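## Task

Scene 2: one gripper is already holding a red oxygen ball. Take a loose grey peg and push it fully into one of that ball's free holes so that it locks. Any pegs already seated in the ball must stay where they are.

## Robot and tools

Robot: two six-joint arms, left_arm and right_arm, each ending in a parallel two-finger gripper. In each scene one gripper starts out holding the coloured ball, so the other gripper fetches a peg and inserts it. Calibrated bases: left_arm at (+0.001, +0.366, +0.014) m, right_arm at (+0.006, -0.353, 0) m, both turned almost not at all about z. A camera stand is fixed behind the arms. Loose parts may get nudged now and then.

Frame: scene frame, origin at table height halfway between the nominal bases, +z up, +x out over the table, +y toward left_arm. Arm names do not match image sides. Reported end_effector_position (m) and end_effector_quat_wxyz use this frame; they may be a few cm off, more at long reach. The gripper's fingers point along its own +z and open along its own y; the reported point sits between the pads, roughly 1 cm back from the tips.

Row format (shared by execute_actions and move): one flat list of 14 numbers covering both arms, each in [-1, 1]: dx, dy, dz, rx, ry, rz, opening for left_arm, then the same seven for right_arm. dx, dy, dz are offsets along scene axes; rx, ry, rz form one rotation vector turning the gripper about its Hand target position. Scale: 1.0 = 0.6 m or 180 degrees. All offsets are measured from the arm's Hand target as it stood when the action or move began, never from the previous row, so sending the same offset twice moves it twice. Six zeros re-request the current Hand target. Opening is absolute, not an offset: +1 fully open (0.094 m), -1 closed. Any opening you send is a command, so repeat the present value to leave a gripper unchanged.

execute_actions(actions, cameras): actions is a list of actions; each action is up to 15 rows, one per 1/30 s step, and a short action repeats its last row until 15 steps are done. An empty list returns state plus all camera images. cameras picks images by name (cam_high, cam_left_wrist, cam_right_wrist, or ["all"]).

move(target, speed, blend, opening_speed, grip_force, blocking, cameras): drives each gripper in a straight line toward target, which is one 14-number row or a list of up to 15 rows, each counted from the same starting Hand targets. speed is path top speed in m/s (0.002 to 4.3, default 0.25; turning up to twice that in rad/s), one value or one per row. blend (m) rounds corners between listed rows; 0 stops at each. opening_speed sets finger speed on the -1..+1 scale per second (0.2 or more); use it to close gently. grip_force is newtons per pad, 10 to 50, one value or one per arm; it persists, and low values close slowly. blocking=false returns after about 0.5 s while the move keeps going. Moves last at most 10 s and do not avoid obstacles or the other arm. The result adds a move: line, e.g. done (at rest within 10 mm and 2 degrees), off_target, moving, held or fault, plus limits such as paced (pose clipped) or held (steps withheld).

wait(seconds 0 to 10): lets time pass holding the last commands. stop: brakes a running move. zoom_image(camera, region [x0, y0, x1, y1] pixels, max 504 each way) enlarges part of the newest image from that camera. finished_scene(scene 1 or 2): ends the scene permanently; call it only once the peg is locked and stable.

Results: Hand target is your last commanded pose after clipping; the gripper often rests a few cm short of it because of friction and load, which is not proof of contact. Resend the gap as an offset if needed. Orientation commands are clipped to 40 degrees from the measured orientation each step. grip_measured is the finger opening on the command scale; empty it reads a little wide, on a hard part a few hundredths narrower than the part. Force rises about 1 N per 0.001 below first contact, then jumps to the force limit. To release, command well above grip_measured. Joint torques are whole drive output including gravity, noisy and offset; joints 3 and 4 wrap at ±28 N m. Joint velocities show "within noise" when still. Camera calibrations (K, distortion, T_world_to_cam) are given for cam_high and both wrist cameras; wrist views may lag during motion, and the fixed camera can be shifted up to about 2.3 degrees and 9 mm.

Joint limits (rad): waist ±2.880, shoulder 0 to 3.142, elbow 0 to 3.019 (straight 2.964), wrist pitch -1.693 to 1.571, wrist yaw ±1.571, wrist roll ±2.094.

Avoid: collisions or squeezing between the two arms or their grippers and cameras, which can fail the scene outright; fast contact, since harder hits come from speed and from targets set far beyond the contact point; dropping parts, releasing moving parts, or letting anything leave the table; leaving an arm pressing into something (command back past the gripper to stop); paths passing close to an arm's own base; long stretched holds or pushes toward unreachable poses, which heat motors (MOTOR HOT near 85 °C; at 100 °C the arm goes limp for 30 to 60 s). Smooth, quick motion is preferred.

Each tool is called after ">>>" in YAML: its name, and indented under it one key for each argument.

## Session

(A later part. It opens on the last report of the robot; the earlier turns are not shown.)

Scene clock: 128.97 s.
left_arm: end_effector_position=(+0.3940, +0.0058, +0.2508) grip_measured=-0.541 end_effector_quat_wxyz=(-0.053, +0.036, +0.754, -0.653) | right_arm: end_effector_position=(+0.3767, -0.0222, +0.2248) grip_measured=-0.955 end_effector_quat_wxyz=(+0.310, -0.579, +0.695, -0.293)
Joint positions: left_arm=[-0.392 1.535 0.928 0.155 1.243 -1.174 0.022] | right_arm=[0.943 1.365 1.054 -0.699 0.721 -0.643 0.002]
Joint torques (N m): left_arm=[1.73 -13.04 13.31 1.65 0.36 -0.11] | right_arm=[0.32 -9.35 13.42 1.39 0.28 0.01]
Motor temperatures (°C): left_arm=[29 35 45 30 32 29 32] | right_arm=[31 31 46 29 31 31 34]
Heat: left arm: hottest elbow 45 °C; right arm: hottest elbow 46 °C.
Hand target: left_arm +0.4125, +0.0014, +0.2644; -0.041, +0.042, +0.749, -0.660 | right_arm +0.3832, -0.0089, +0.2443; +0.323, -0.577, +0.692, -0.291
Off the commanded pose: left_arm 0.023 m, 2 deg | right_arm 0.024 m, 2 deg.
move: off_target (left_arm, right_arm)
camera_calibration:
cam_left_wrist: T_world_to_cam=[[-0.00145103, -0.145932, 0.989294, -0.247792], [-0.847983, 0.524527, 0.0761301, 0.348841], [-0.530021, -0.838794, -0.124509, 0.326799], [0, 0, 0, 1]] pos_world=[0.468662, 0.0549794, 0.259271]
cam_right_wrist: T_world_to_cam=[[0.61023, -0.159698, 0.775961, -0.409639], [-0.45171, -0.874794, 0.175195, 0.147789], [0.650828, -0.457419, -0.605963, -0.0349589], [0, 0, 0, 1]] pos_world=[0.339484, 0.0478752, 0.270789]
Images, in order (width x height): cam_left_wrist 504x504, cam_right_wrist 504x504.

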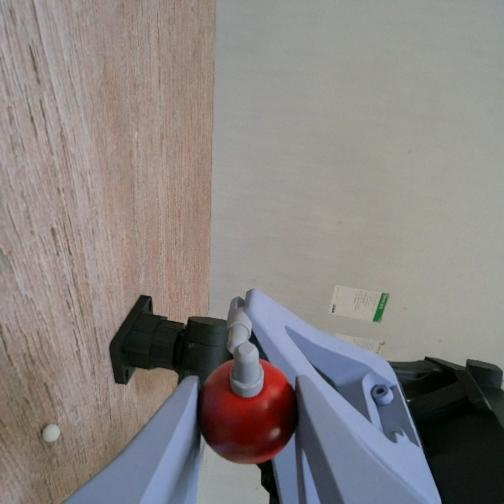

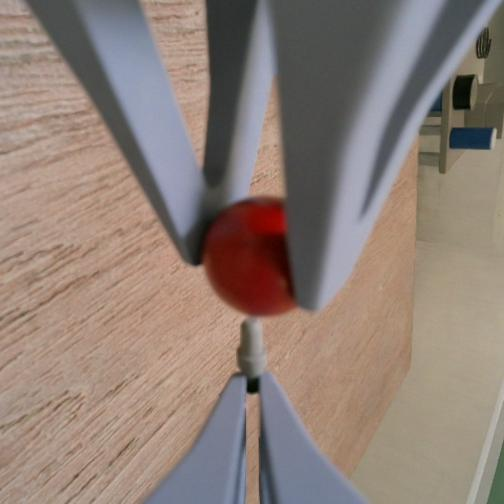

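>>> move:
  target: [0,0,0,0,0,0,-0.682579,-0.004,-0.01,0.008,0.0245,-0.0074,0.029,-1]
  speed: 0.1
  cameras: ["cam_right_wrist","cam_left_wrist"]

>>> zoom_image:
  camera: "cam_left_wrist"
  region: [190, 270, 310, 390]

>>> zoom_image:
  camera: "cam_right_wrist"
  region: [160, 170, 380, 390]

Scene clock: 141.50 s.
left_arm: end_effector_position=(+0.3947, +0.0060, +0.2524) grip_measured=-0.541 end_effector_quat_wxyz=(-0.052, +0.038, +0.753, -0.655) | right_arm: end_effector_position=(+0.3760, -0.0150, +0.2329) grip_measured=-0.955 end_effector_quat_wxyz=(+0.346, -0.602, +0.672, -0.258)
Joint positions: left_arm=[-0.391 1.535 0.93 0.159 1.246 -1.175 0.022] | right_arm=[0.927 1.313 1.008 -0.585 0.629 -0.745 0.002]
Joint torques (N m): left_arm=[1.49 -13.16 13.22 1.59 0.21 -0.15] | right_arm=[-1.08 -11.05 9.89 3.11 0.11 0.05]
Heat: left arm: hottest elbow 46 °C; right arm: hottest elbow 47 °C.
Hand target: left_arm +0.4125, +0.0013, +0.2645; -0.041, +0.042, +0.749, -0.660 | right_arm +0.3808, -0.0149, +0.2491; +0.366, -0.591, +0.671, -0.256
Off the commanded pose: left_arm 0.022 m, 2 deg | right_arm 0.017 m, 3 deg.
move: off_target (left_arm, right_arm)
camera_calibration:
cam_left_wrist: T_world_to_cam=[[-0.0062259, -0.142166, 0.989823, -0.247557], [-0.847481, 0.526158, 0.0702403, 0.350453], [-0.530789, -0.838419, -0.123759, 0.327612], [0, 0, 0, 1]] pos_world=[0.469354, 0.0550881, 0.260966]
cam_right_wrist: T_world_to_cam=[[0.617781, -0.145136, 0.77284, -0.416219], [-0.361038, -0.925458, 0.114804, 0.13146], [0.698569, -0.349948, -0.62413, -0.03836], [0, 0, 0, 1]] pos_world=[0.331391, 0.0478278, 0.282637]
Images, in order (width x height): cam_left_wrist 504x504, cam_right_wrist 504x504.

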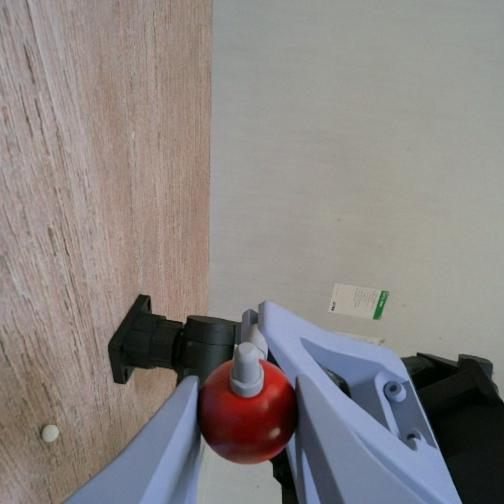

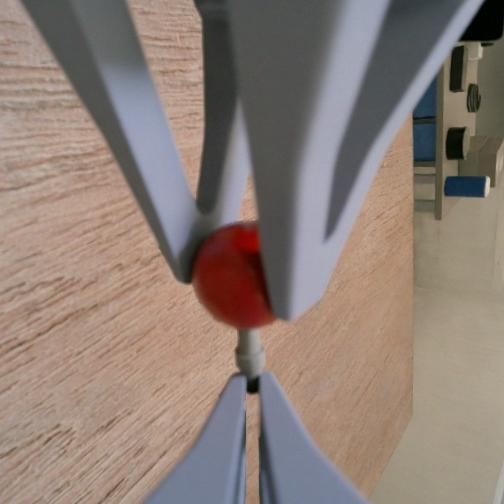

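Scaled by 4.200 from the camera's 504x504 image, which has a finer 720x720 frame.

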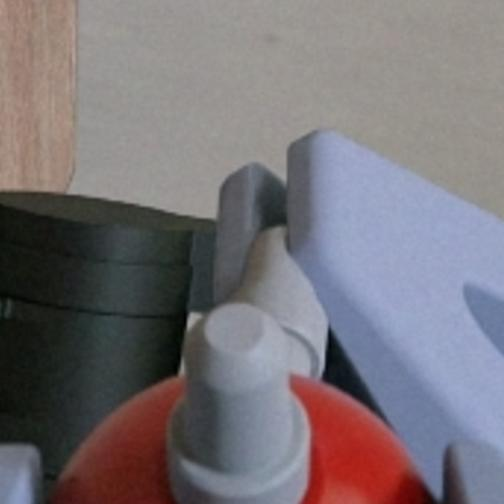

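Scaled by 2.291 from the camera's 504x504 image, which has a finer 720x720 frame.

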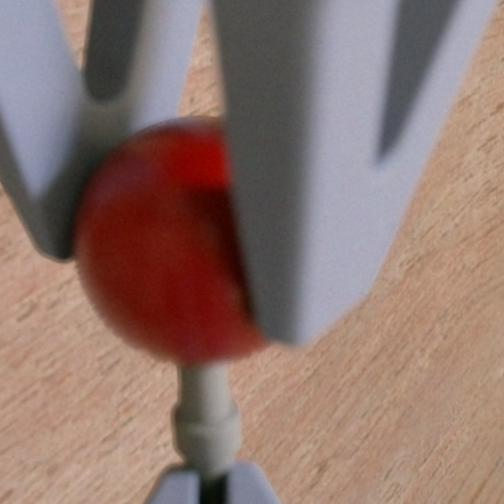

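>>> move:
  target: [0,0,0,0,0,0,-0.682579,-0.002,-0.017,-0.003,0,0,0,-1]
  speed: 0.1
  cameras: ["cam_right_wrist","cam_left_wrist"]

>>> zoom_image:
  camera: "cam_left_wrist"
  region: [190, 270, 310, 390]

>>> zoom_image:
  camera: "cam_right_wrist"
  region: [160, 170, 380, 390]

Scene clock: 147.03 s.
left_arm: end_effector_position=(+0.3948, +0.0059, +0.2518) grip_measured=-0.541 end_effector_quat_wxyz=(-0.053, +0.037, +0.753, -0.654) | right_arm: end_effector_position=(+0.3758, -0.0237, +0.2398) grip_measured=-0.955 end_effector_quat_wxyz=(+0.356, -0.597, +0.672, -0.256)
Joint positions: left_arm=[-0.391 1.536 0.93 0.159 1.246 -1.175 0.022] | right_arm=[0.915 1.28 0.989 -0.569 0.622 -0.755 0.002]
Joint torques (N m): left_arm=[1.49 -13.16 13.15 1.59 0.21 -0.11] | right_arm=[-1.08 -9.58 9.44 2.93 0.05 0.03]
Heat: left arm: hottest elbow 47 °C; right arm: hottest elbow 46 °C.
Hand target: left_arm +0.4125, +0.0013, +0.2644; -0.041, +0.042, +0.749, -0.660 | right_arm +0.3796, -0.0250, +0.2475; +0.366, -0.591, +0.671, -0.256
Off the commanded pose: left_arm 0.022 m, 2 deg | right_arm 0.008 m, 1 deg.
move: off_target (left_arm)
camera_calibration:
cam_left_wrist: T_world_to_cam=[[-0.00480276, -0.142718, 0.989752, -0.2476], [-0.847428, 0.526041, 0.0717405, 0.350225], [-0.530888, -0.838399, -0.123469, 0.327477], [0, 0, 0, 1]] pos_world=[0.469455, 0.0549875, 0.26037]
cam_right_wrist: T_world_to_cam=[[0.607235, -0.160411, 0.778161, -0.420368], [-0.363563, -0.926954, 0.0926221, 0.128878], [0.706462, -0.339154, -0.621198, -0.0403305], [0, 0, 0, 1]] pos_world=[0.330609, 0.0383539, 0.290124]
Images, in order (width x height): cam_left_wrist 504x504, cam_right_wrist 504x504.

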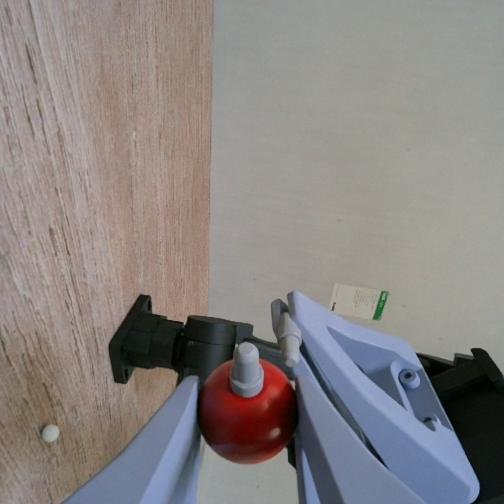

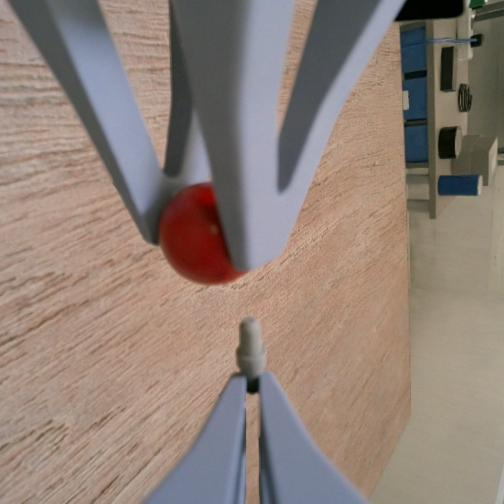

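Scaled by 4.200 from the camera's 504x504 image, which has a finer 720x720 frame.

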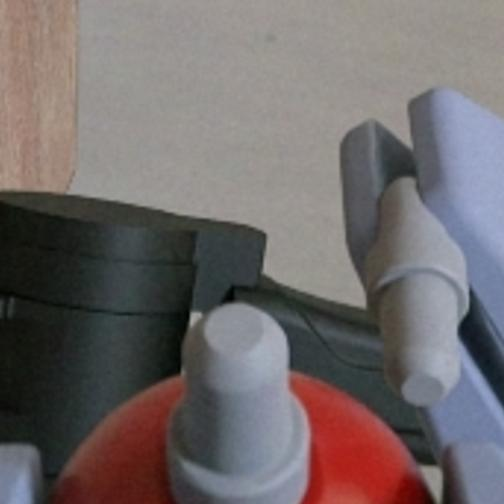

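Scaled by 2.291 from the camera's 504x504 image, which has a finer 720x720 frame.

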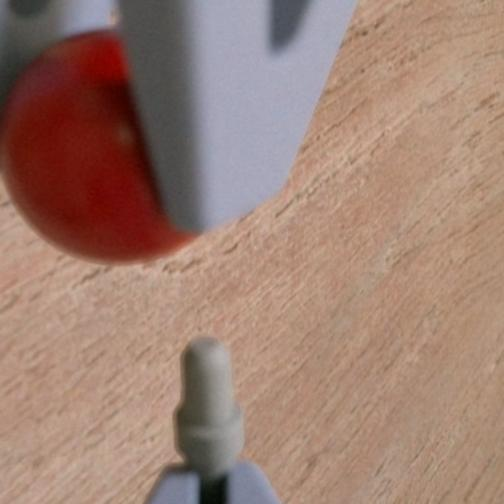

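>>> move:
  target: [0,0,0,0,0,0,-0.682579,0,0,-0.025,0,0,0,-1]
  speed: 0.1

Scene clock: 155.33 s.
left_arm: end_effector_position=(+0.3948, +0.0059, +0.2518) grip_measured=-0.541 end_effector_quat_wxyz=(-0.053, +0.037, +0.753, -0.654) | right_arm: end_effector_position=(+0.3751, -0.0248, +0.2308) grip_measured=-0.955 end_effector_quat_wxyz=(+0.361, -0.594, +0.672, -0.255)
Joint positions: left_arm=[-0.391 1.536 0.93 0.159 1.246 -1.175 0.022] | right_arm=[0.915 1.28 0.959 -0.526 0.622 -0.756 0.002]
Joint torques (N m): left_arm=[1.61 -12.98 13.19 1.55 0.21 -0.13] | right_arm=[-1.08 -8.64 9.36 2.86 0.04 0.04]
Heat: left arm: hottest elbow 49 °C; right arm: hottest elbow 45 °C.
Hand target: left_arm +0.4125, +0.0013, +0.2644; -0.041, +0.042, +0.749, -0.660 | right_arm +0.3797, -0.0251, +0.2324; +0.366, -0.591, +0.672, -0.256
Off the commanded pose: left_arm 0.022 m, 2 deg | right_arm 0.005 m, 1 deg.
move: off_target (left_arm)

>>> move:
  target: [0,0,0,0,0,0,-0.682579,0.002,0.003,-0.002,0,0,0,-1]
  speed: 0.1
  cameras: ["cam_right_wrist","cam_left_wrist"]

>>> zoom_image:
  camera: "cam_left_wrist"
  region: [190, 270, 310, 390]

>>> zoom_image:
  camera: "cam_right_wrist"
  region: [160, 170, 380, 390]

Scene clock: 157.20 s.
left_arm: end_effector_position=(+0.3948, +0.0059, +0.2518) grip_measured=-0.541 end_effector_quat_wxyz=(-0.053, +0.037, +0.753, -0.654) | right_arm: end_effector_position=(+0.3755, -0.0243, +0.2314) grip_measured=-0.955 end_effector_quat_wxyz=(+0.363, -0.593, +0.672, -0.255)
Joint positions: left_arm=[-0.391 1.536 0.93 0.159 1.246 -1.175 0.022] | right_arm=[0.915 1.28 0.959 -0.522 0.622 -0.756 0.002]
Joint torques (N m): left_arm=[1.67 -13.22 13.2 1.57 0.2 -0.14] | right_arm=[-1.08 -8.06 9.61 2.91 0.06 0.03]
Motor temperatures (°C): left_arm=[29 35 50 30 32 29 32] | right_arm=[31 32 45 30 31 31 34]
Heat: left arm: hottest elbow 50 °C; right arm: hottest elbow 45 °C.
Hand target: left_arm +0.4125, +0.0013, +0.2644; -0.041, +0.042, +0.749, -0.660 | right_arm +0.3809, -0.0232, +0.2312; +0.366, -0.591, +0.672, -0.256
Off the commanded pose: left_arm 0.022 m, 2 deg | right_arm 0.006 m, 0 deg.
move: off_target (left_arm)
camera_calibration:
cam_left_wrist: T_world_to_cam=[[-0.00480276, -0.142718, 0.989752, -0.2476], [-0.847428, 0.526041, 0.0717405, 0.350225], [-0.530888, -0.838399, -0.123469, 0.327477], [0, 0, 0, 1]] pos_world=[0.469455, 0.0549875, 0.26037]
cam_right_wrist: T_world_to_cam=[[0.599406, -0.171011, 0.781964, -0.411962], [-0.364294, -0.928156, 0.0762637, 0.133051], [0.712743, -0.330578, -0.61864, -0.0482965], [0, 0, 0, 1]] pos_world=[0.329825, 0.0370759, 0.282115]
Images, in order (width x height): cam_left_wrist 504x504, cam_right_wrist 504x504.

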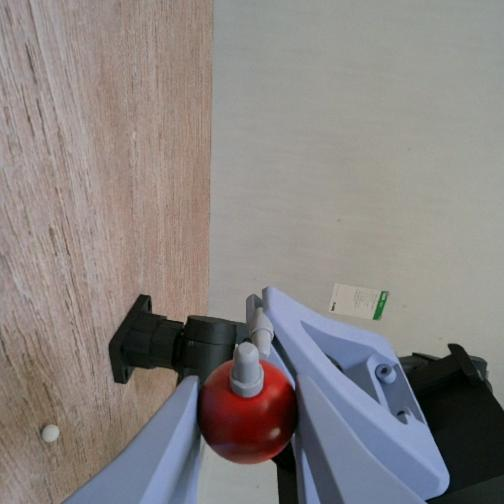

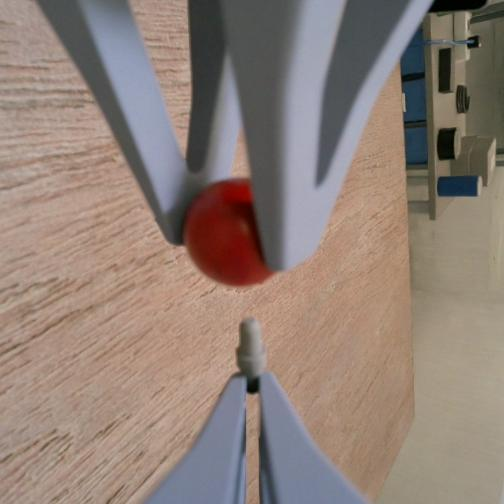

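Scaled by 4.200 from the camera's 504x504 image, which has a finer 720x720 frame.

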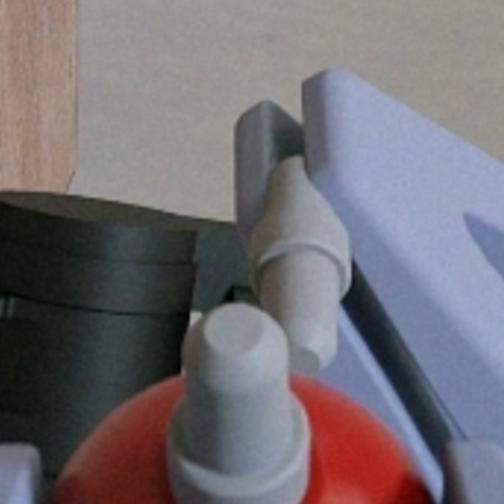

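Scaled by 2.291 from the camera's 504x504 image, which has a finer 720x720 frame.

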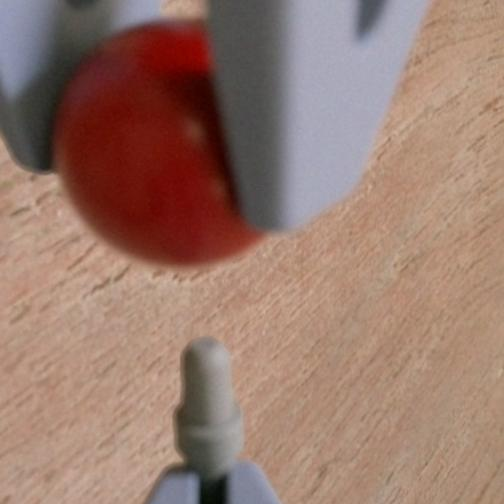

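>>> move:
  target: [0,0,0,0,0,0,-0.682579,0,0.002,-0.008,-0.011,0,0,-1]
  speed: 0.1
  cameras: ["cam_right_wrist","cam_left_wrist"]

>>> zoom_image:
  camera: "cam_left_wrist"
  region: [190, 270, 310, 390]

>>> zoom_image:
  camera: "cam_right_wrist"
  region: [160, 170, 380, 390]

Scene clock: 161.93 s.
left_arm: end_effector_position=(+0.3948, +0.0059, +0.2518) grip_measured=-0.541 end_effector_quat_wxyz=(-0.053, +0.037, +0.753, -0.654) | right_arm: end_effector_position=(+0.3777, -0.0251, +0.2243) grip_measured=-0.955 end_effector_quat_wxyz=(+0.354, -0.597, +0.670, -0.265)
Joint positions: left_arm=[-0.391 1.536 0.93 0.159 1.246 -1.175 0.022] | right_arm=[0.915 1.298 0.959 -0.522 0.638 -0.765 0.002]
Joint torques (N m): left_arm=[1.67 -12.92 13.14 1.65 0.21 -0.13] | right_arm=[-0.32 -8.29 10.04 2.36 0.22 0.05]
Heat: left arm: hottest elbow 51 °C; right arm: hottest elbow 45 °C.
Hand target: left_arm +0.4125, +0.0013, +0.2644; -0.041, +0.042, +0.749, -0.660 | right_arm +0.3809, -0.0221, +0.2265; +0.356, -0.597, +0.667, -0.267
Off the commanded pose: left_arm 0.022 m, 2 deg | right_arm 0.005 m, 0 deg.
move: off_target (left_arm)
camera_calibration:
cam_left_wrist: T_world_to_cam=[[-0.00480276, -0.142718, 0.989752, -0.2476], [-0.847428, 0.526041, 0.0717405, 0.350225], [-0.530888, -0.838399, -0.123469, 0.327477], [0, 0, 0, 1]] pos_world=[0.469455, 0.0549875, 0.26037]
cam_right_wrist: T_world_to_cam=[[0.59887, -0.15096, 0.786489, -0.408229], [-0.368634, -0.923808, 0.103378, 0.129278], [0.710959, -0.351837, -0.60889, -0.056515], [0, 0, 0, 1]] pos_world=[0.332312, 0.037918, 0.273292]
Images, in order (width x height): cam_left_wrist 504x504, cam_right_wrist 504x504.

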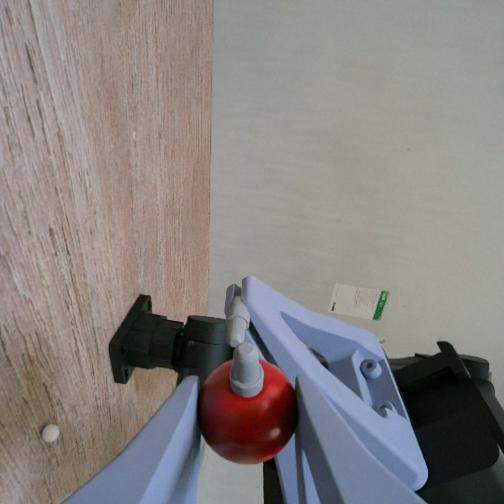

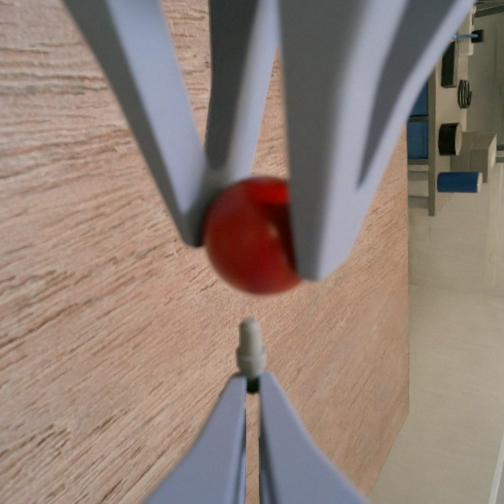

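Scaled by 4.200 from the camera's 504x504 image, which has a finer 720x720 frame.

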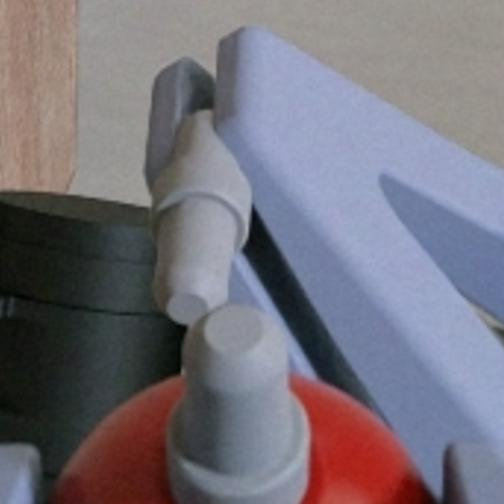

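Scaled by 2.291 from the camera's 504x504 image, which has a finer 720x720 frame.

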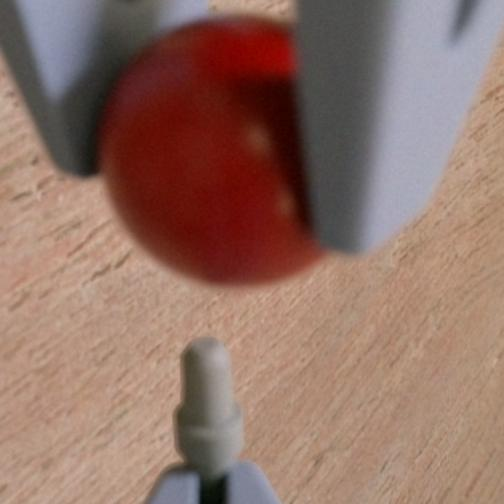

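>>> move:
  target: [0,0,0,0,0,0,-0.682579,-0.004,0.001,0.009,0.005,0,0,-1]
  speed: 0.1
  cameras: ["cam_right_wrist","cam_left_wrist"]

>>> zoom_image:
  camera: "cam_left_wrist"
  region: [190, 270, 310, 390]

>>> zoom_image:
  camera: "cam_right_wrist"
  region: [160, 170, 380, 390]

Scene clock: 165.37 s.
left_arm: end_effector_position=(+0.3948, +0.0059, +0.2518) grip_measured=-0.541 end_effector_quat_wxyz=(-0.053, +0.037, +0.753, -0.654) | right_arm: end_effector_position=(+0.3777, -0.0250, +0.2243) grip_measured=-0.955 end_effector_quat_wxyz=(+0.354, -0.597, +0.670, -0.265)
Joint positions: left_arm=[-0.391 1.536 0.93 0.159 1.246 -1.175 0.022] | right_arm=[0.915 1.298 0.959 -0.522 0.638 -0.766 0.002]
Joint torques (N m): left_arm=[1.44 -13.1 13.15 1.58 0.21 -0.12] | right_arm=[-0.21 -9.29 10.24 2.03 0.06 0.12]
Heat: left arm: hottest elbow 51 °C; right arm: hottest elbow 45 °C.
Hand target: left_arm +0.4125, +0.0013, +0.2644; -0.041, +0.042, +0.749, -0.660 | right_arm +0.3785, -0.0215, +0.2319; +0.361, -0.594, +0.669, -0.262
Off the commanded pose: left_arm 0.022 m, 2 deg | right_arm 0.008 m, 1 deg.
move: off_target (left_arm)
camera_calibration:
cam_left_wrist: T_world_to_cam=[[-0.00480276, -0.142718, 0.989752, -0.2476], [-0.847428, 0.526041, 0.0717405, 0.350225], [-0.530888, -0.838399, -0.123469, 0.327477], [0, 0, 0, 1]] pos_world=[0.469455, 0.0549875, 0.26037]
cam_right_wrist: T_world_to_cam=[[0.599093, -0.150206, 0.786464, -0.408187], [-0.367975, -0.92402, 0.10383, 0.128919], [0.711113, -0.351603, -0.608847, -0.0565768], [0, 0, 0, 1]] pos_world=[0.332214, 0.0379192, 0.273192]
Images, in order (width x height): cam_left_wrist 504x504, cam_right_wrist 504x504.

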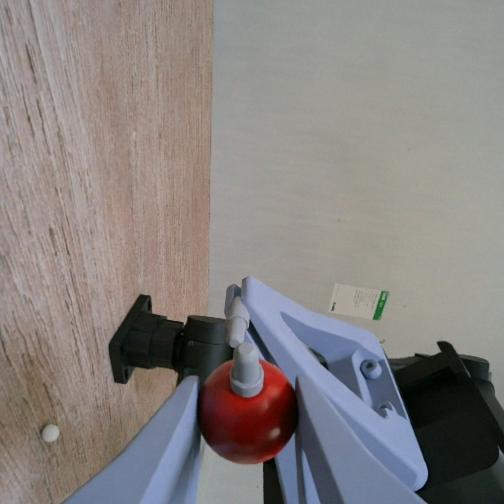

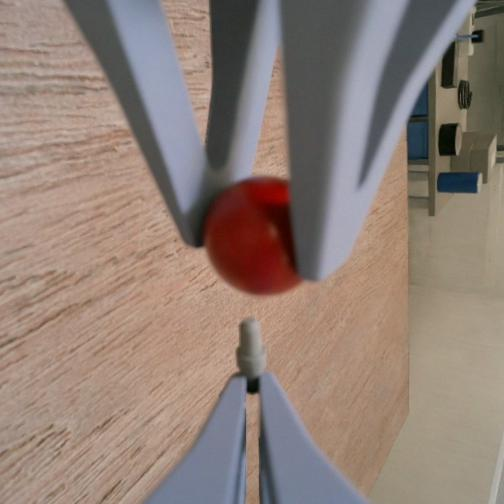

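Scaled by 4.200 from the camera's 504x504 image, which has a finer 720x720 frame.

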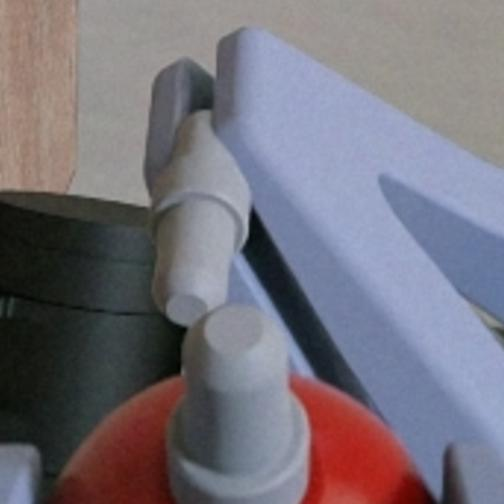

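Scaled by 2.291 from the camera's 504x504 image, which has a finer 720x720 frame.

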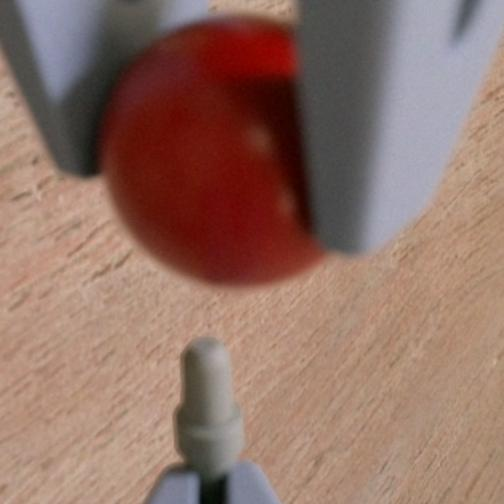

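>>> move:
  target: [0,0,0,0,0,0,-0.682579,-0.003,0.0005,0.005,0.0,0,0,-1]
  speed: 0.1

Scene clock: 166.73 s.
left_arm: end_effector_position=(+0.3948, +0.0059, +0.2518) grip_measured=-0.541 end_effector_quat_wxyz=(-0.053, +0.037, +0.753, -0.654) | right_arm: end_effector_position=(+0.3773, -0.0255, +0.2238) grip_measured=-0.955 end_effector_quat_wxyz=(+0.352, -0.598, +0.670, -0.265)
Joint positions: left_arm=[-0.391 1.536 0.93 0.159 1.246 -1.175 0.022] | right_arm=[0.915 1.298 0.959 -0.525 0.638 -0.766 0.002]
Joint torques (N m): left_arm=[1.49 -13.04 13.14 1.58 0.22 -0.13] | right_arm=[0.21 -9.58 10.66 1.66 0.17 0.15]
Heat: left arm: hottest elbow 51 °C; right arm: hottest elbow 45 °C.
Hand target: left_arm +0.4125, +0.0013, +0.2644; -0.041, +0.042, +0.749, -0.660 | right_arm +0.3767, -0.0212, +0.2349; +0.361, -0.594, +0.669, -0.262
Off the commanded pose: left_arm 0.022 m, 2 deg | right_arm 0.012 m, 1 deg.
move: off_target (left_arm, right_arm)

>>> move:
  target:
    - [0,0,0,0,0,0,-0.682579,0,-0.005,0.02,0,0,0,-1]
    - [0,0,0,0,0,0,-0.682579,0.005,-0.0008,-0.0093,0,0,0,-1]
  speed: 0.1
  cameras: ["cam_right_wrist","cam_left_wrist"]

>>> zoom_image:
  camera: "cam_left_wrist"
  region: [190, 270, 310, 390]

>>> zoom_image:
  camera: "cam_right_wrist"
  region: [160, 170, 380, 390]

Scene clock: 170.40 s.
left_arm: end_effector_position=(+0.3948, +0.0059, +0.2518) grip_measured=-0.541 end_effector_quat_wxyz=(-0.053, +0.037, +0.753, -0.654) | right_arm: end_effector_position=(+0.3761, -0.0268, +0.2266) grip_measured=-0.955 end_effector_quat_wxyz=(+0.353, -0.598, +0.670, -0.264)
Joint positions: left_arm=[-0.391 1.536 0.93 0.159 1.246 -1.175 0.022] | right_arm=[0.915 1.289 0.959 -0.532 0.636 -0.766 0.002]
Joint torques (N m): left_arm=[1.61 -13.45 13.2 1.55 0.2 -0.15] | right_arm=[-0.44 -8.18 9.91 2.91 0.05 0.1]
Heat: left arm: hottest elbow 52 °C; right arm: hottest elbow 45 °C.
Hand target: left_arm +0.4125, +0.0013, +0.2644; -0.041, +0.042, +0.749, -0.660 | right_arm +0.3797, -0.0217, +0.2293; +0.361, -0.595, +0.669, -0.262
Off the commanded pose: left_arm 0.022 m, 2 deg | right_arm 0.007 m, 1 deg.
move: off_target (left_arm)
camera_calibration:
cam_left_wrist: T_world_to_cam=[[-0.00480276, -0.142718, 0.989752, -0.2476], [-0.847428, 0.526041, 0.0717405, 0.350225], [-0.530888, -0.838399, -0.123469, 0.327477], [0, 0, 0, 1]] pos_world=[0.469455, 0.0549875, 0.26037]
cam_right_wrist: T_world_to_cam=[[0.601089, -0.14898, 0.785173, -0.409776], [-0.366585, -0.924413, 0.10524, 0.125716], [0.710146, -0.351091, -0.610269, -0.0539554], [0, 0, 0, 1]] pos_world=[0.330714, 0.0362216, 0.275588]
Images, in order (width x height): cam_left_wrist 504x504, cam_right_wrist 504x504.

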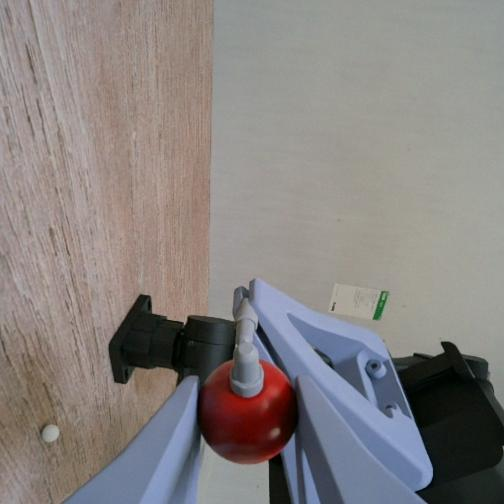

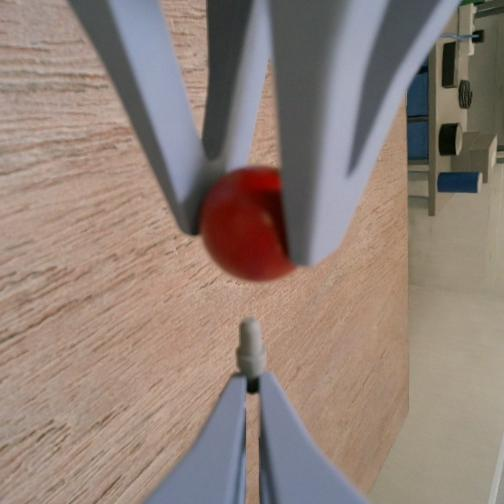

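Scaled by 4.200 from the camera's 504x504 image, which has a finer 720x720 frame.

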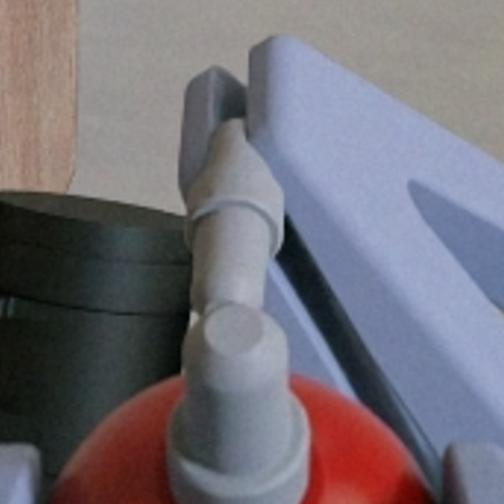

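Scaled by 2.291 from the camera's 504x504 image, which has a finer 720x720 frame.

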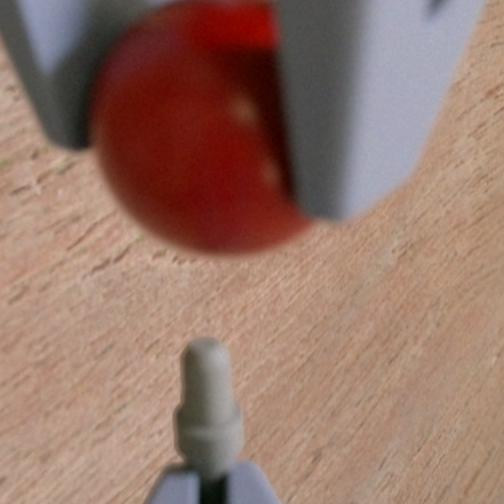

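>>> move:
  target:
    - [0,0,0,0,0,0,-0.682579,-0.004,-0.005,0.022,0.008,0,0,-1]
    - [0,0,0,0,0,0,-0.682579,-0.001,0.0115,0.0015,0.008,0,0,-1]
  speed: 0.1
  cameras: ["cam_right_wrist","cam_left_wrist"]

>>> zoom_image:
  camera: "cam_left_wrist"
  region: [190, 270, 310, 390]

>>> zoom_image:
  camera: "cam_right_wrist"
  region: [160, 170, 380, 390]

Scene clock: 183.23 s.
left_arm: end_effector_position=(+0.3948, +0.0059, +0.2518) grip_measured=-0.541 end_effector_quat_wxyz=(-0.053, +0.037, +0.753, -0.654) | right_arm: end_effector_position=(+0.3766, -0.0235, +0.2232) grip_measured=-0.955 end_effector_quat_wxyz=(+0.354, -0.597, +0.671, -0.258)
Joint positions: left_arm=[-0.391 1.536 0.93 0.159 1.246 -1.175 0.022] | right_arm=[0.915 1.298 0.959 -0.523 0.625 -0.758 0.002]
Joint torques (N m): left_arm=[1.49 -13.27 13.11 1.54 0.21 -0.14] | right_arm=[0.26 -8.35 10.51 2.86 0.2 0.22]
Heat: left arm: hottest elbow 53 °C; right arm: hottest elbow 45 °C.
Hand target: left_arm +0.4125, +0.0013, +0.2644; -0.041, +0.042, +0.749, -0.660 | right_arm +0.3791, -0.0148, +0.2302; +0.368, -0.590, +0.672, -0.254
Off the commanded pose: left_arm 0.022 m, 2 deg | right_arm 0.011 m, 2 deg.
move: off_target (left_arm, right_arm)
camera_calibration:
cam_left_wrist: T_world_to_cam=[[-0.00480276, -0.142718, 0.989752, -0.2476], [-0.847428, 0.526041, 0.0717405, 0.350225], [-0.530888, -0.838399, -0.123469, 0.327477], [0, 0, 0, 1]] pos_world=[0.469455, 0.0549875, 0.26037]
cam_right_wrist: T_world_to_cam=[[0.606643, -0.15657, 0.779404, -0.407851], [-0.363848, -0.926383, 0.097102, 0.130046], [0.706823, -0.342491, -0.618952, -0.0518838], [0, 0, 0, 1]] pos_world=[0.331409, 0.0388452, 0.273139]
Images, in order (width x height): cam_left_wrist 504x504, cam_right_wrist 504x504.

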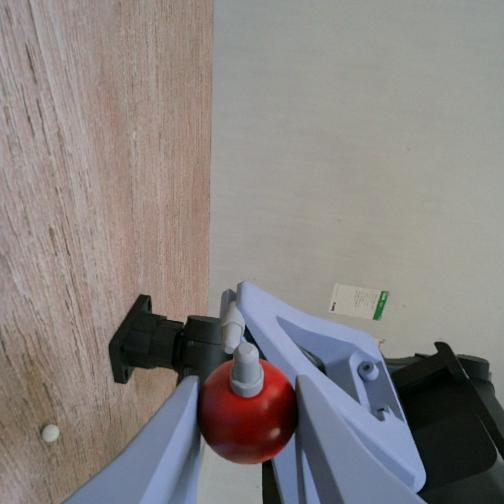

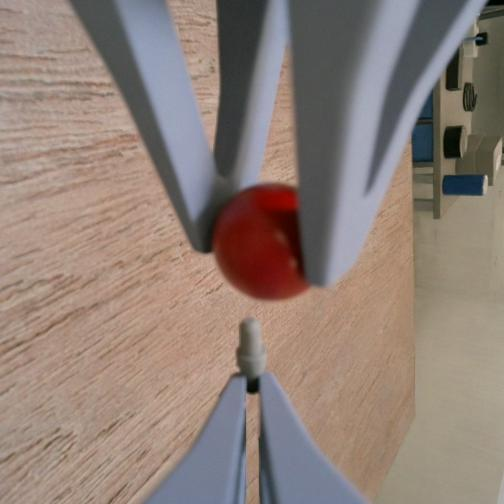

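Scaled by 4.200 from the camera's 504x504 image, which has a finer 720x720 frame.

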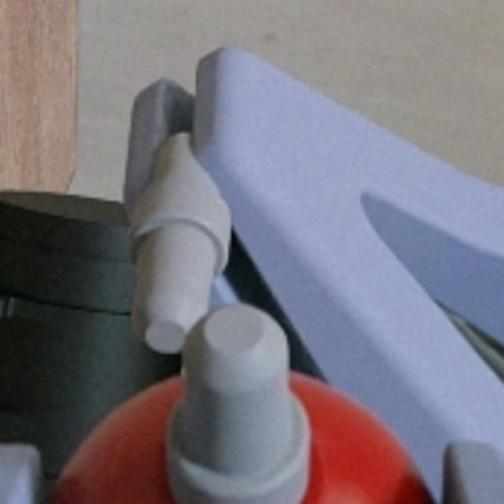

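Scaled by 2.291 from the camera's 504x504 image, which has a finer 720x720 frame.

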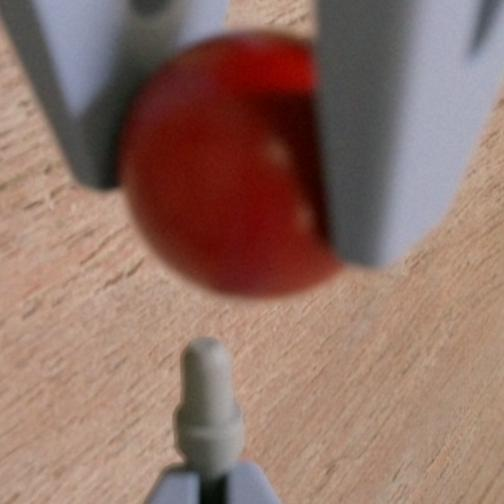

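>>> move:
  target:
    - [0,0,0,0,0,0,-0.682579,-0.008,-0.02,0.045,0,0,0,-1]
    - [0,0,0,0,0,0,-0.682579,-0.002,0.003,0.004,0,0,0,-1]
  speed: 0.15
  cameras: ["cam_right_wrist","cam_left_wrist"]

>>> zoom_image:
  camera: "cam_left_wrist"
  region: [190, 270, 310, 390]

>>> zoom_image:
  camera: "cam_right_wrist"
  region: [160, 170, 380, 390]

Scene clock: 187.60 s.
left_arm: end_effector_position=(+0.3948, +0.0059, +0.2518) grip_measured=-0.541 end_effector_quat_wxyz=(-0.053, +0.037, +0.753, -0.654) | right_arm: end_effector_position=(+0.3748, -0.0234, +0.2205) grip_measured=-0.955 end_effector_quat_wxyz=(+0.350, -0.599, +0.672, -0.259)
Joint positions: left_arm=[-0.391 1.536 0.93 0.159 1.246 -1.175 0.022] | right_arm=[0.919 1.301 0.959 -0.532 0.628 -0.753 0.002]
Joint torques (N m): left_arm=[1.61 -13.27 13.16 1.61 0.21 -0.12] | right_arm=[0.5 -8.53 11.03 2.88 0.22 0.22]
Heat: left arm: hottest elbow 53 °C; right arm: hottest elbow 45 °C.
Hand target: left_arm +0.4125, +0.0013, +0.2644; -0.041, +0.042, +0.749, -0.660 | right_arm +0.3779, -0.0129, +0.2325; +0.368, -0.590, +0.672, -0.254
Off the commanded pose: left_arm 0.022 m, 2 deg | right_arm 0.016 m, 2 deg.
move: off_target (left_arm, right_arm)
camera_calibration:
cam_left_wrist: T_world_to_cam=[[-0.00480276, -0.142718, 0.989752, -0.2476], [-0.847428, 0.526041, 0.0717405, 0.350225], [-0.530888, -0.838399, -0.123469, 0.327477], [0, 0, 0, 1]] pos_world=[0.469455, 0.0549875, 0.26037]
cam_right_wrist: T_world_to_cam=[[0.611067, -0.150874, 0.777068, -0.405654], [-0.364257, -0.925153, 0.106817, 0.127686], [0.70279, -0.348324, -0.620287, -0.0505198], [0, 0, 0, 1]] pos_world=[0.329897, 0.0393296, 0.270245]
Images, in order (width x height): cam_left_wrist 504x504, cam_right_wrist 504x504.

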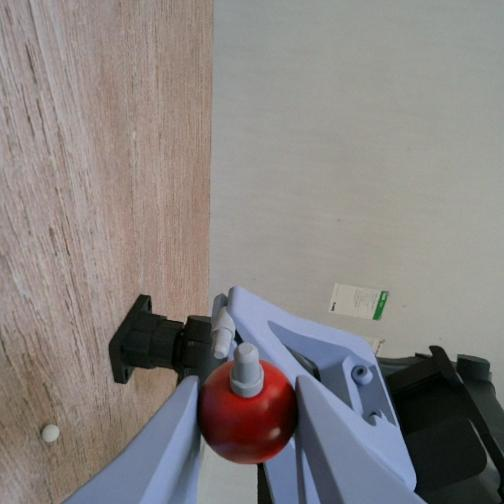

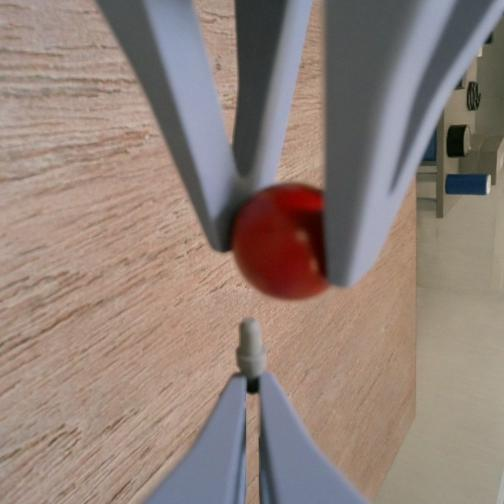

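Scaled by 4.200 from the camera's 504x504 image, which has a finer 720x720 frame.

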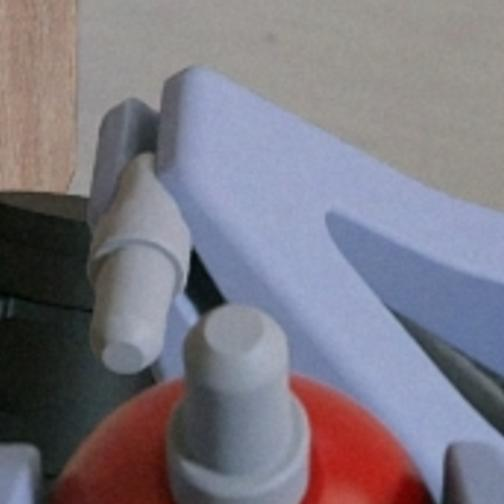

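Scaled by 2.291 from the camera's 504x504 image, which has a finer 720x720 frame.

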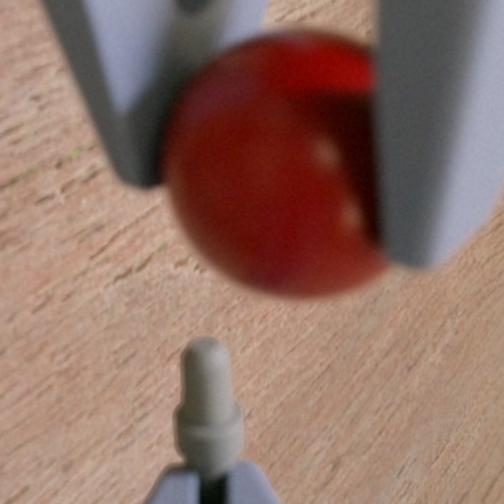

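>>> move:
  target: [0,0,0,0,0,0,-0.682579,0.004,0.001,0.038,0,0,0,-1]
  speed: 0.1

Scene clock: 189.97 s.
left_arm: end_effector_position=(+0.3948, +0.0059, +0.2518) grip_measured=-0.541 end_effector_quat_wxyz=(-0.053, +0.037, +0.753, -0.654) | right_arm: end_effector_position=(+0.3736, -0.0250, +0.2240) grip_measured=-0.955 end_effector_quat_wxyz=(+0.342, -0.603, +0.672, -0.261)
Joint positions: left_arm=[-0.391 1.536 0.93 0.159 1.246 -1.175 0.022] | right_arm=[0.919 1.298 0.972 -0.566 0.628 -0.753 0.002]
Joint torques (N m): left_arm=[1.55 -13.22 13.14 1.58 0.2 -0.12] | right_arm=[0.15 -9.93 13.86 1.62 0.12 0.17]
Heat: left arm: hottest elbow 53 °C; right arm: hottest elbow 45 °C.
Hand target: left_arm +0.4125, +0.0013, +0.2644; -0.041, +0.042, +0.749, -0.660 | right_arm +0.3803, -0.0123, +0.2554; +0.368, -0.590, +0.672, -0.254
Off the commanded pose: left_arm 0.022 m, 2 deg | right_arm 0.034 m, 3 deg.
move: off_target (left_arm, right_arm)

>>> move:
  target: [0,0,0,0,0,0,-0.682579,0.003,0.003,0.009,0,0,0,-1]
  speed: 0.1
  cameras: ["cam_right_wrist","cam_left_wrist"]

>>> zoom_image:
  camera: "cam_left_wrist"
  region: [190, 270, 310, 390]

>>> zoom_image:
  camera: "cam_right_wrist"
  region: [160, 170, 380, 390]

Scene clock: 192.53 s.
left_arm: end_effector_position=(+0.3948, +0.0059, +0.2518) grip_measured=-0.541 end_effector_quat_wxyz=(-0.053, +0.037, +0.753, -0.654) | right_arm: end_effector_position=(+0.3750, -0.0230, +0.2308) grip_measured=-0.955 end_effector_quat_wxyz=(+0.344, -0.602, +0.672, -0.261)
Joint positions: left_arm=[-0.391 1.536 0.93 0.159 1.246 -1.175 0.022] | right_arm=[0.919 1.297 0.989 -0.58 0.628 -0.753 0.002]
Joint torques (N m): left_arm=[1.85 -13.33 13.18 1.58 0.21 -0.13] | right_arm=[0.03 -9.58 13.94 1.55 0.11 0.17]
Heat: left arm: hottest elbow 54 °C; right arm: hottest elbow 45 °C.
Hand target: left_arm +0.4125, +0.0013, +0.2644; -0.041, +0.042, +0.749, -0.660 | right_arm +0.3820, -0.0105, +0.2607; +0.368, -0.590, +0.672, -0.254
Off the commanded pose: left_arm 0.022 m, 2 deg | right_arm 0.033 m, 3 deg.
move: off_target (left_arm, right_arm)
camera_calibration:
cam_left_wrist: T_world_to_cam=[[-0.00480276, -0.142718, 0.989752, -0.2476], [-0.847428, 0.526041, 0.0717405, 0.350225], [-0.530888, -0.838399, -0.123469, 0.327477], [0, 0, 0, 1]] pos_world=[0.469455, 0.0549875, 0.26037]
cam_right_wrist: T_world_to_cam=[[0.617372, -0.14263, 0.773633, -0.41517], [-0.363478, -0.923877, 0.119732, 0.123756], [0.697664, -0.355117, -0.622219, -0.0419788], [0, 0, 0, 1]] pos_world=[0.330584, 0.0402124, 0.280252]
Images, in order (width x height): cam_left_wrist 504x504, cam_right_wrist 504x504.

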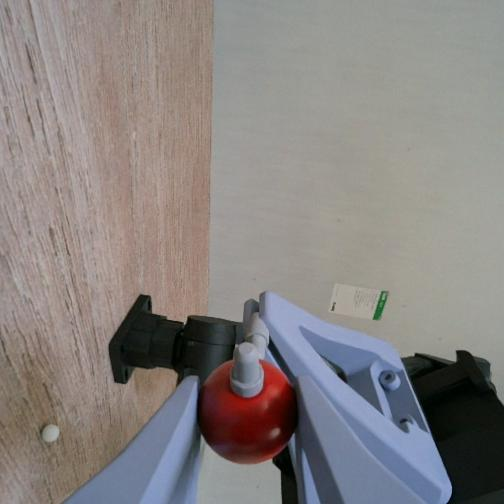

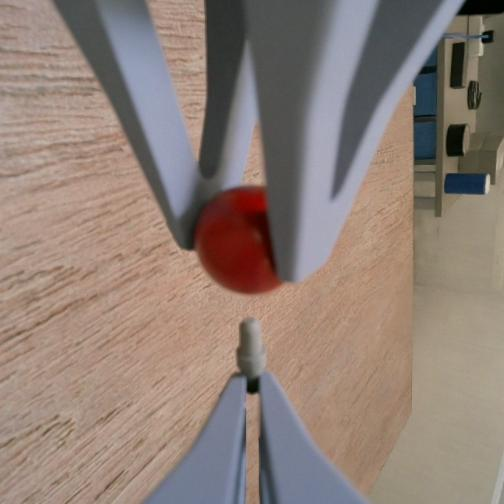

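Scaled by 4.200 from the camera's 504x504 image, which has a finer 720x720 frame.

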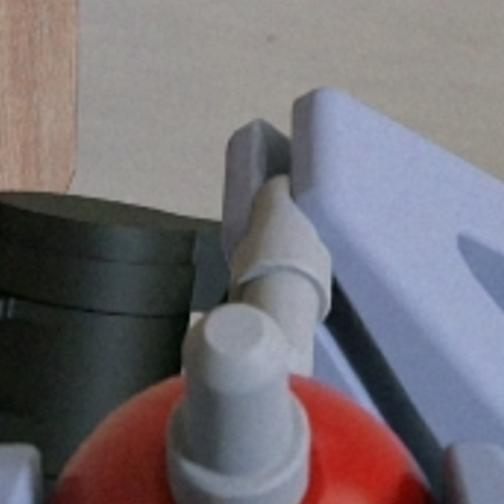

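Scaled by 2.291 from the camera's 504x504 image, which has a finer 720x720 frame.

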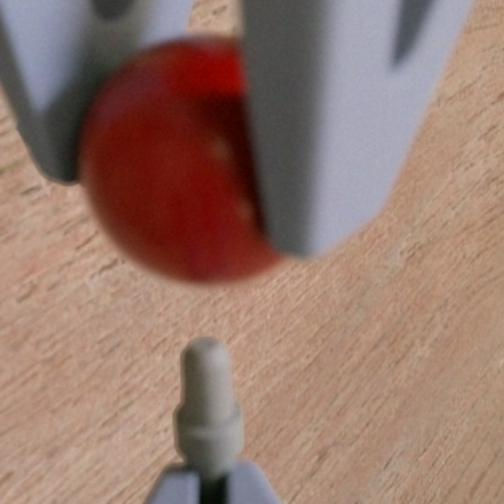

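>>> move:
  target:
    - [0,0,0,0,0,0,-0.682579,0,-0.004,-0.067,-0.015,0,0,-1]
    - [0,0,0,0,0,0,-0.682579,0.0,0.0,-0.004,-0.015,0,0,-1]
  speed: 0.1
  cameras: ["cam_right_wrist","cam_left_wrist"]

>>> zoom_image:
  camera: "cam_left_wrist"
  region: [190, 270, 310, 390]

>>> zoom_image:
  camera: "cam_right_wrist"
  region: [160, 170, 380, 390]

Scene clock: 200.37 s.
left_arm: end_effector_position=(+0.3948, +0.0059, +0.2518) grip_measured=-0.541 end_effector_quat_wxyz=(-0.053, +0.037, +0.753, -0.654) | right_arm: end_effector_position=(+0.3770, -0.0242, +0.2292) grip_measured=-0.955 end_effector_quat_wxyz=(+0.331, -0.605, +0.670, -0.274)
Joint positions: left_arm=[-0.391 1.536 0.93 0.159 1.246 -1.175 0.022] | right_arm=[0.921 1.313 1.004 -0.606 0.651 -0.757 0.002]
Joint torques (N m): left_arm=[1.61 -13.27 13.24 1.68 0.21 -0.12] | right_arm=[0.5 -9.82 13.72 1.48 0.22 0.05]
Heat: left arm: hottest elbow 54 °C; right arm: hottest elbow 44 °C.
Hand target: left_arm +0.4125, +0.0013, +0.2644; -0.041, +0.042, +0.749, -0.660 | right_arm +0.3821, -0.0106, +0.2584; +0.354, -0.598, +0.666, -0.270
Off the commanded pose: left_arm 0.022 m, 2 deg | right_arm 0.033 m, 3 deg.
move: off_target (left_arm, right_arm)
camera_calibration:
cam_left_wrist: T_world_to_cam=[[-0.00480276, -0.142718, 0.989752, -0.2476], [-0.847428, 0.526041, 0.0717405, 0.350225], [-0.530888, -0.838399, -0.123469, 0.327477], [0, 0, 0, 1]] pos_world=[0.469455, 0.0549875, 0.26037]
cam_right_wrist: T_world_to_cam=[[0.617154, -0.120866, 0.777504, -0.415546], [-0.372164, -0.915453, 0.153099, 0.119464], [0.693264, -0.383845, -0.609958, -0.0466481], [0, 0, 0, 1]] pos_world=[0.333256, 0.041233, 0.276346]
Images, in order (width x height): cam_left_wrist 504x504, cam_right_wrist 504x504.

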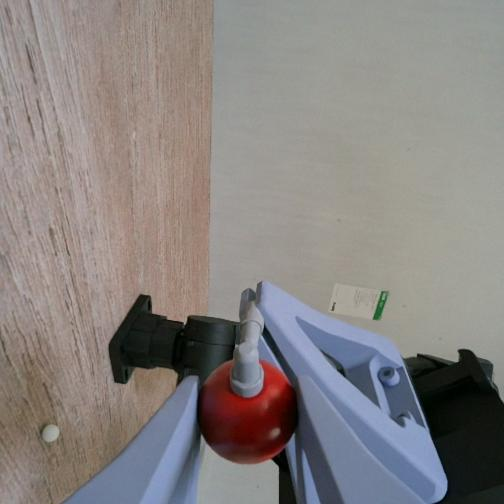

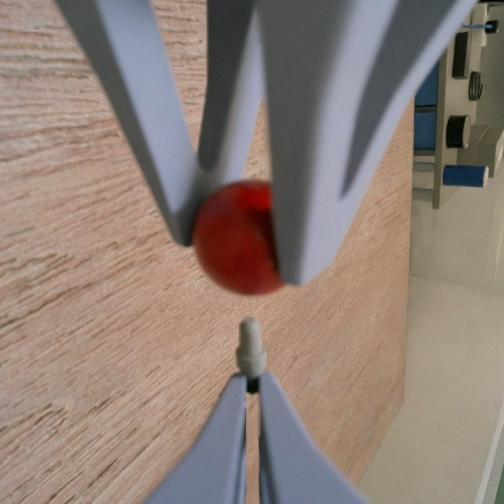

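Scaled by 4.200 from the camera's 504x504 image, which has a finer 720x720 frame.

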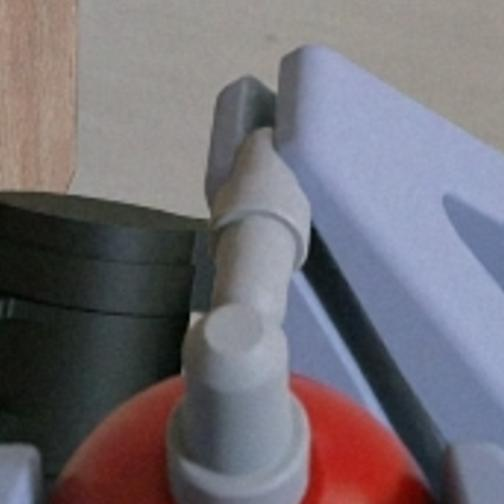

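Scaled by 2.291 from the camera's 504x504 image, which has a finer 720x720 frame.

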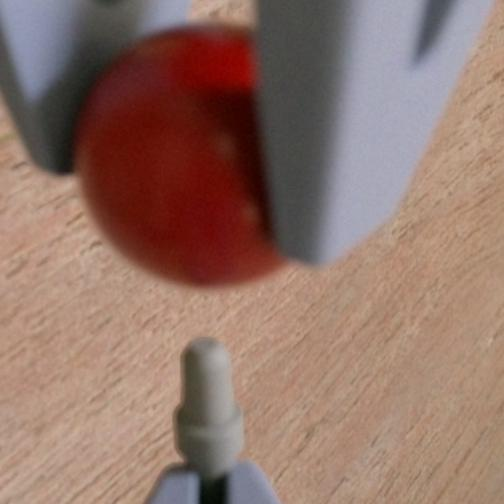

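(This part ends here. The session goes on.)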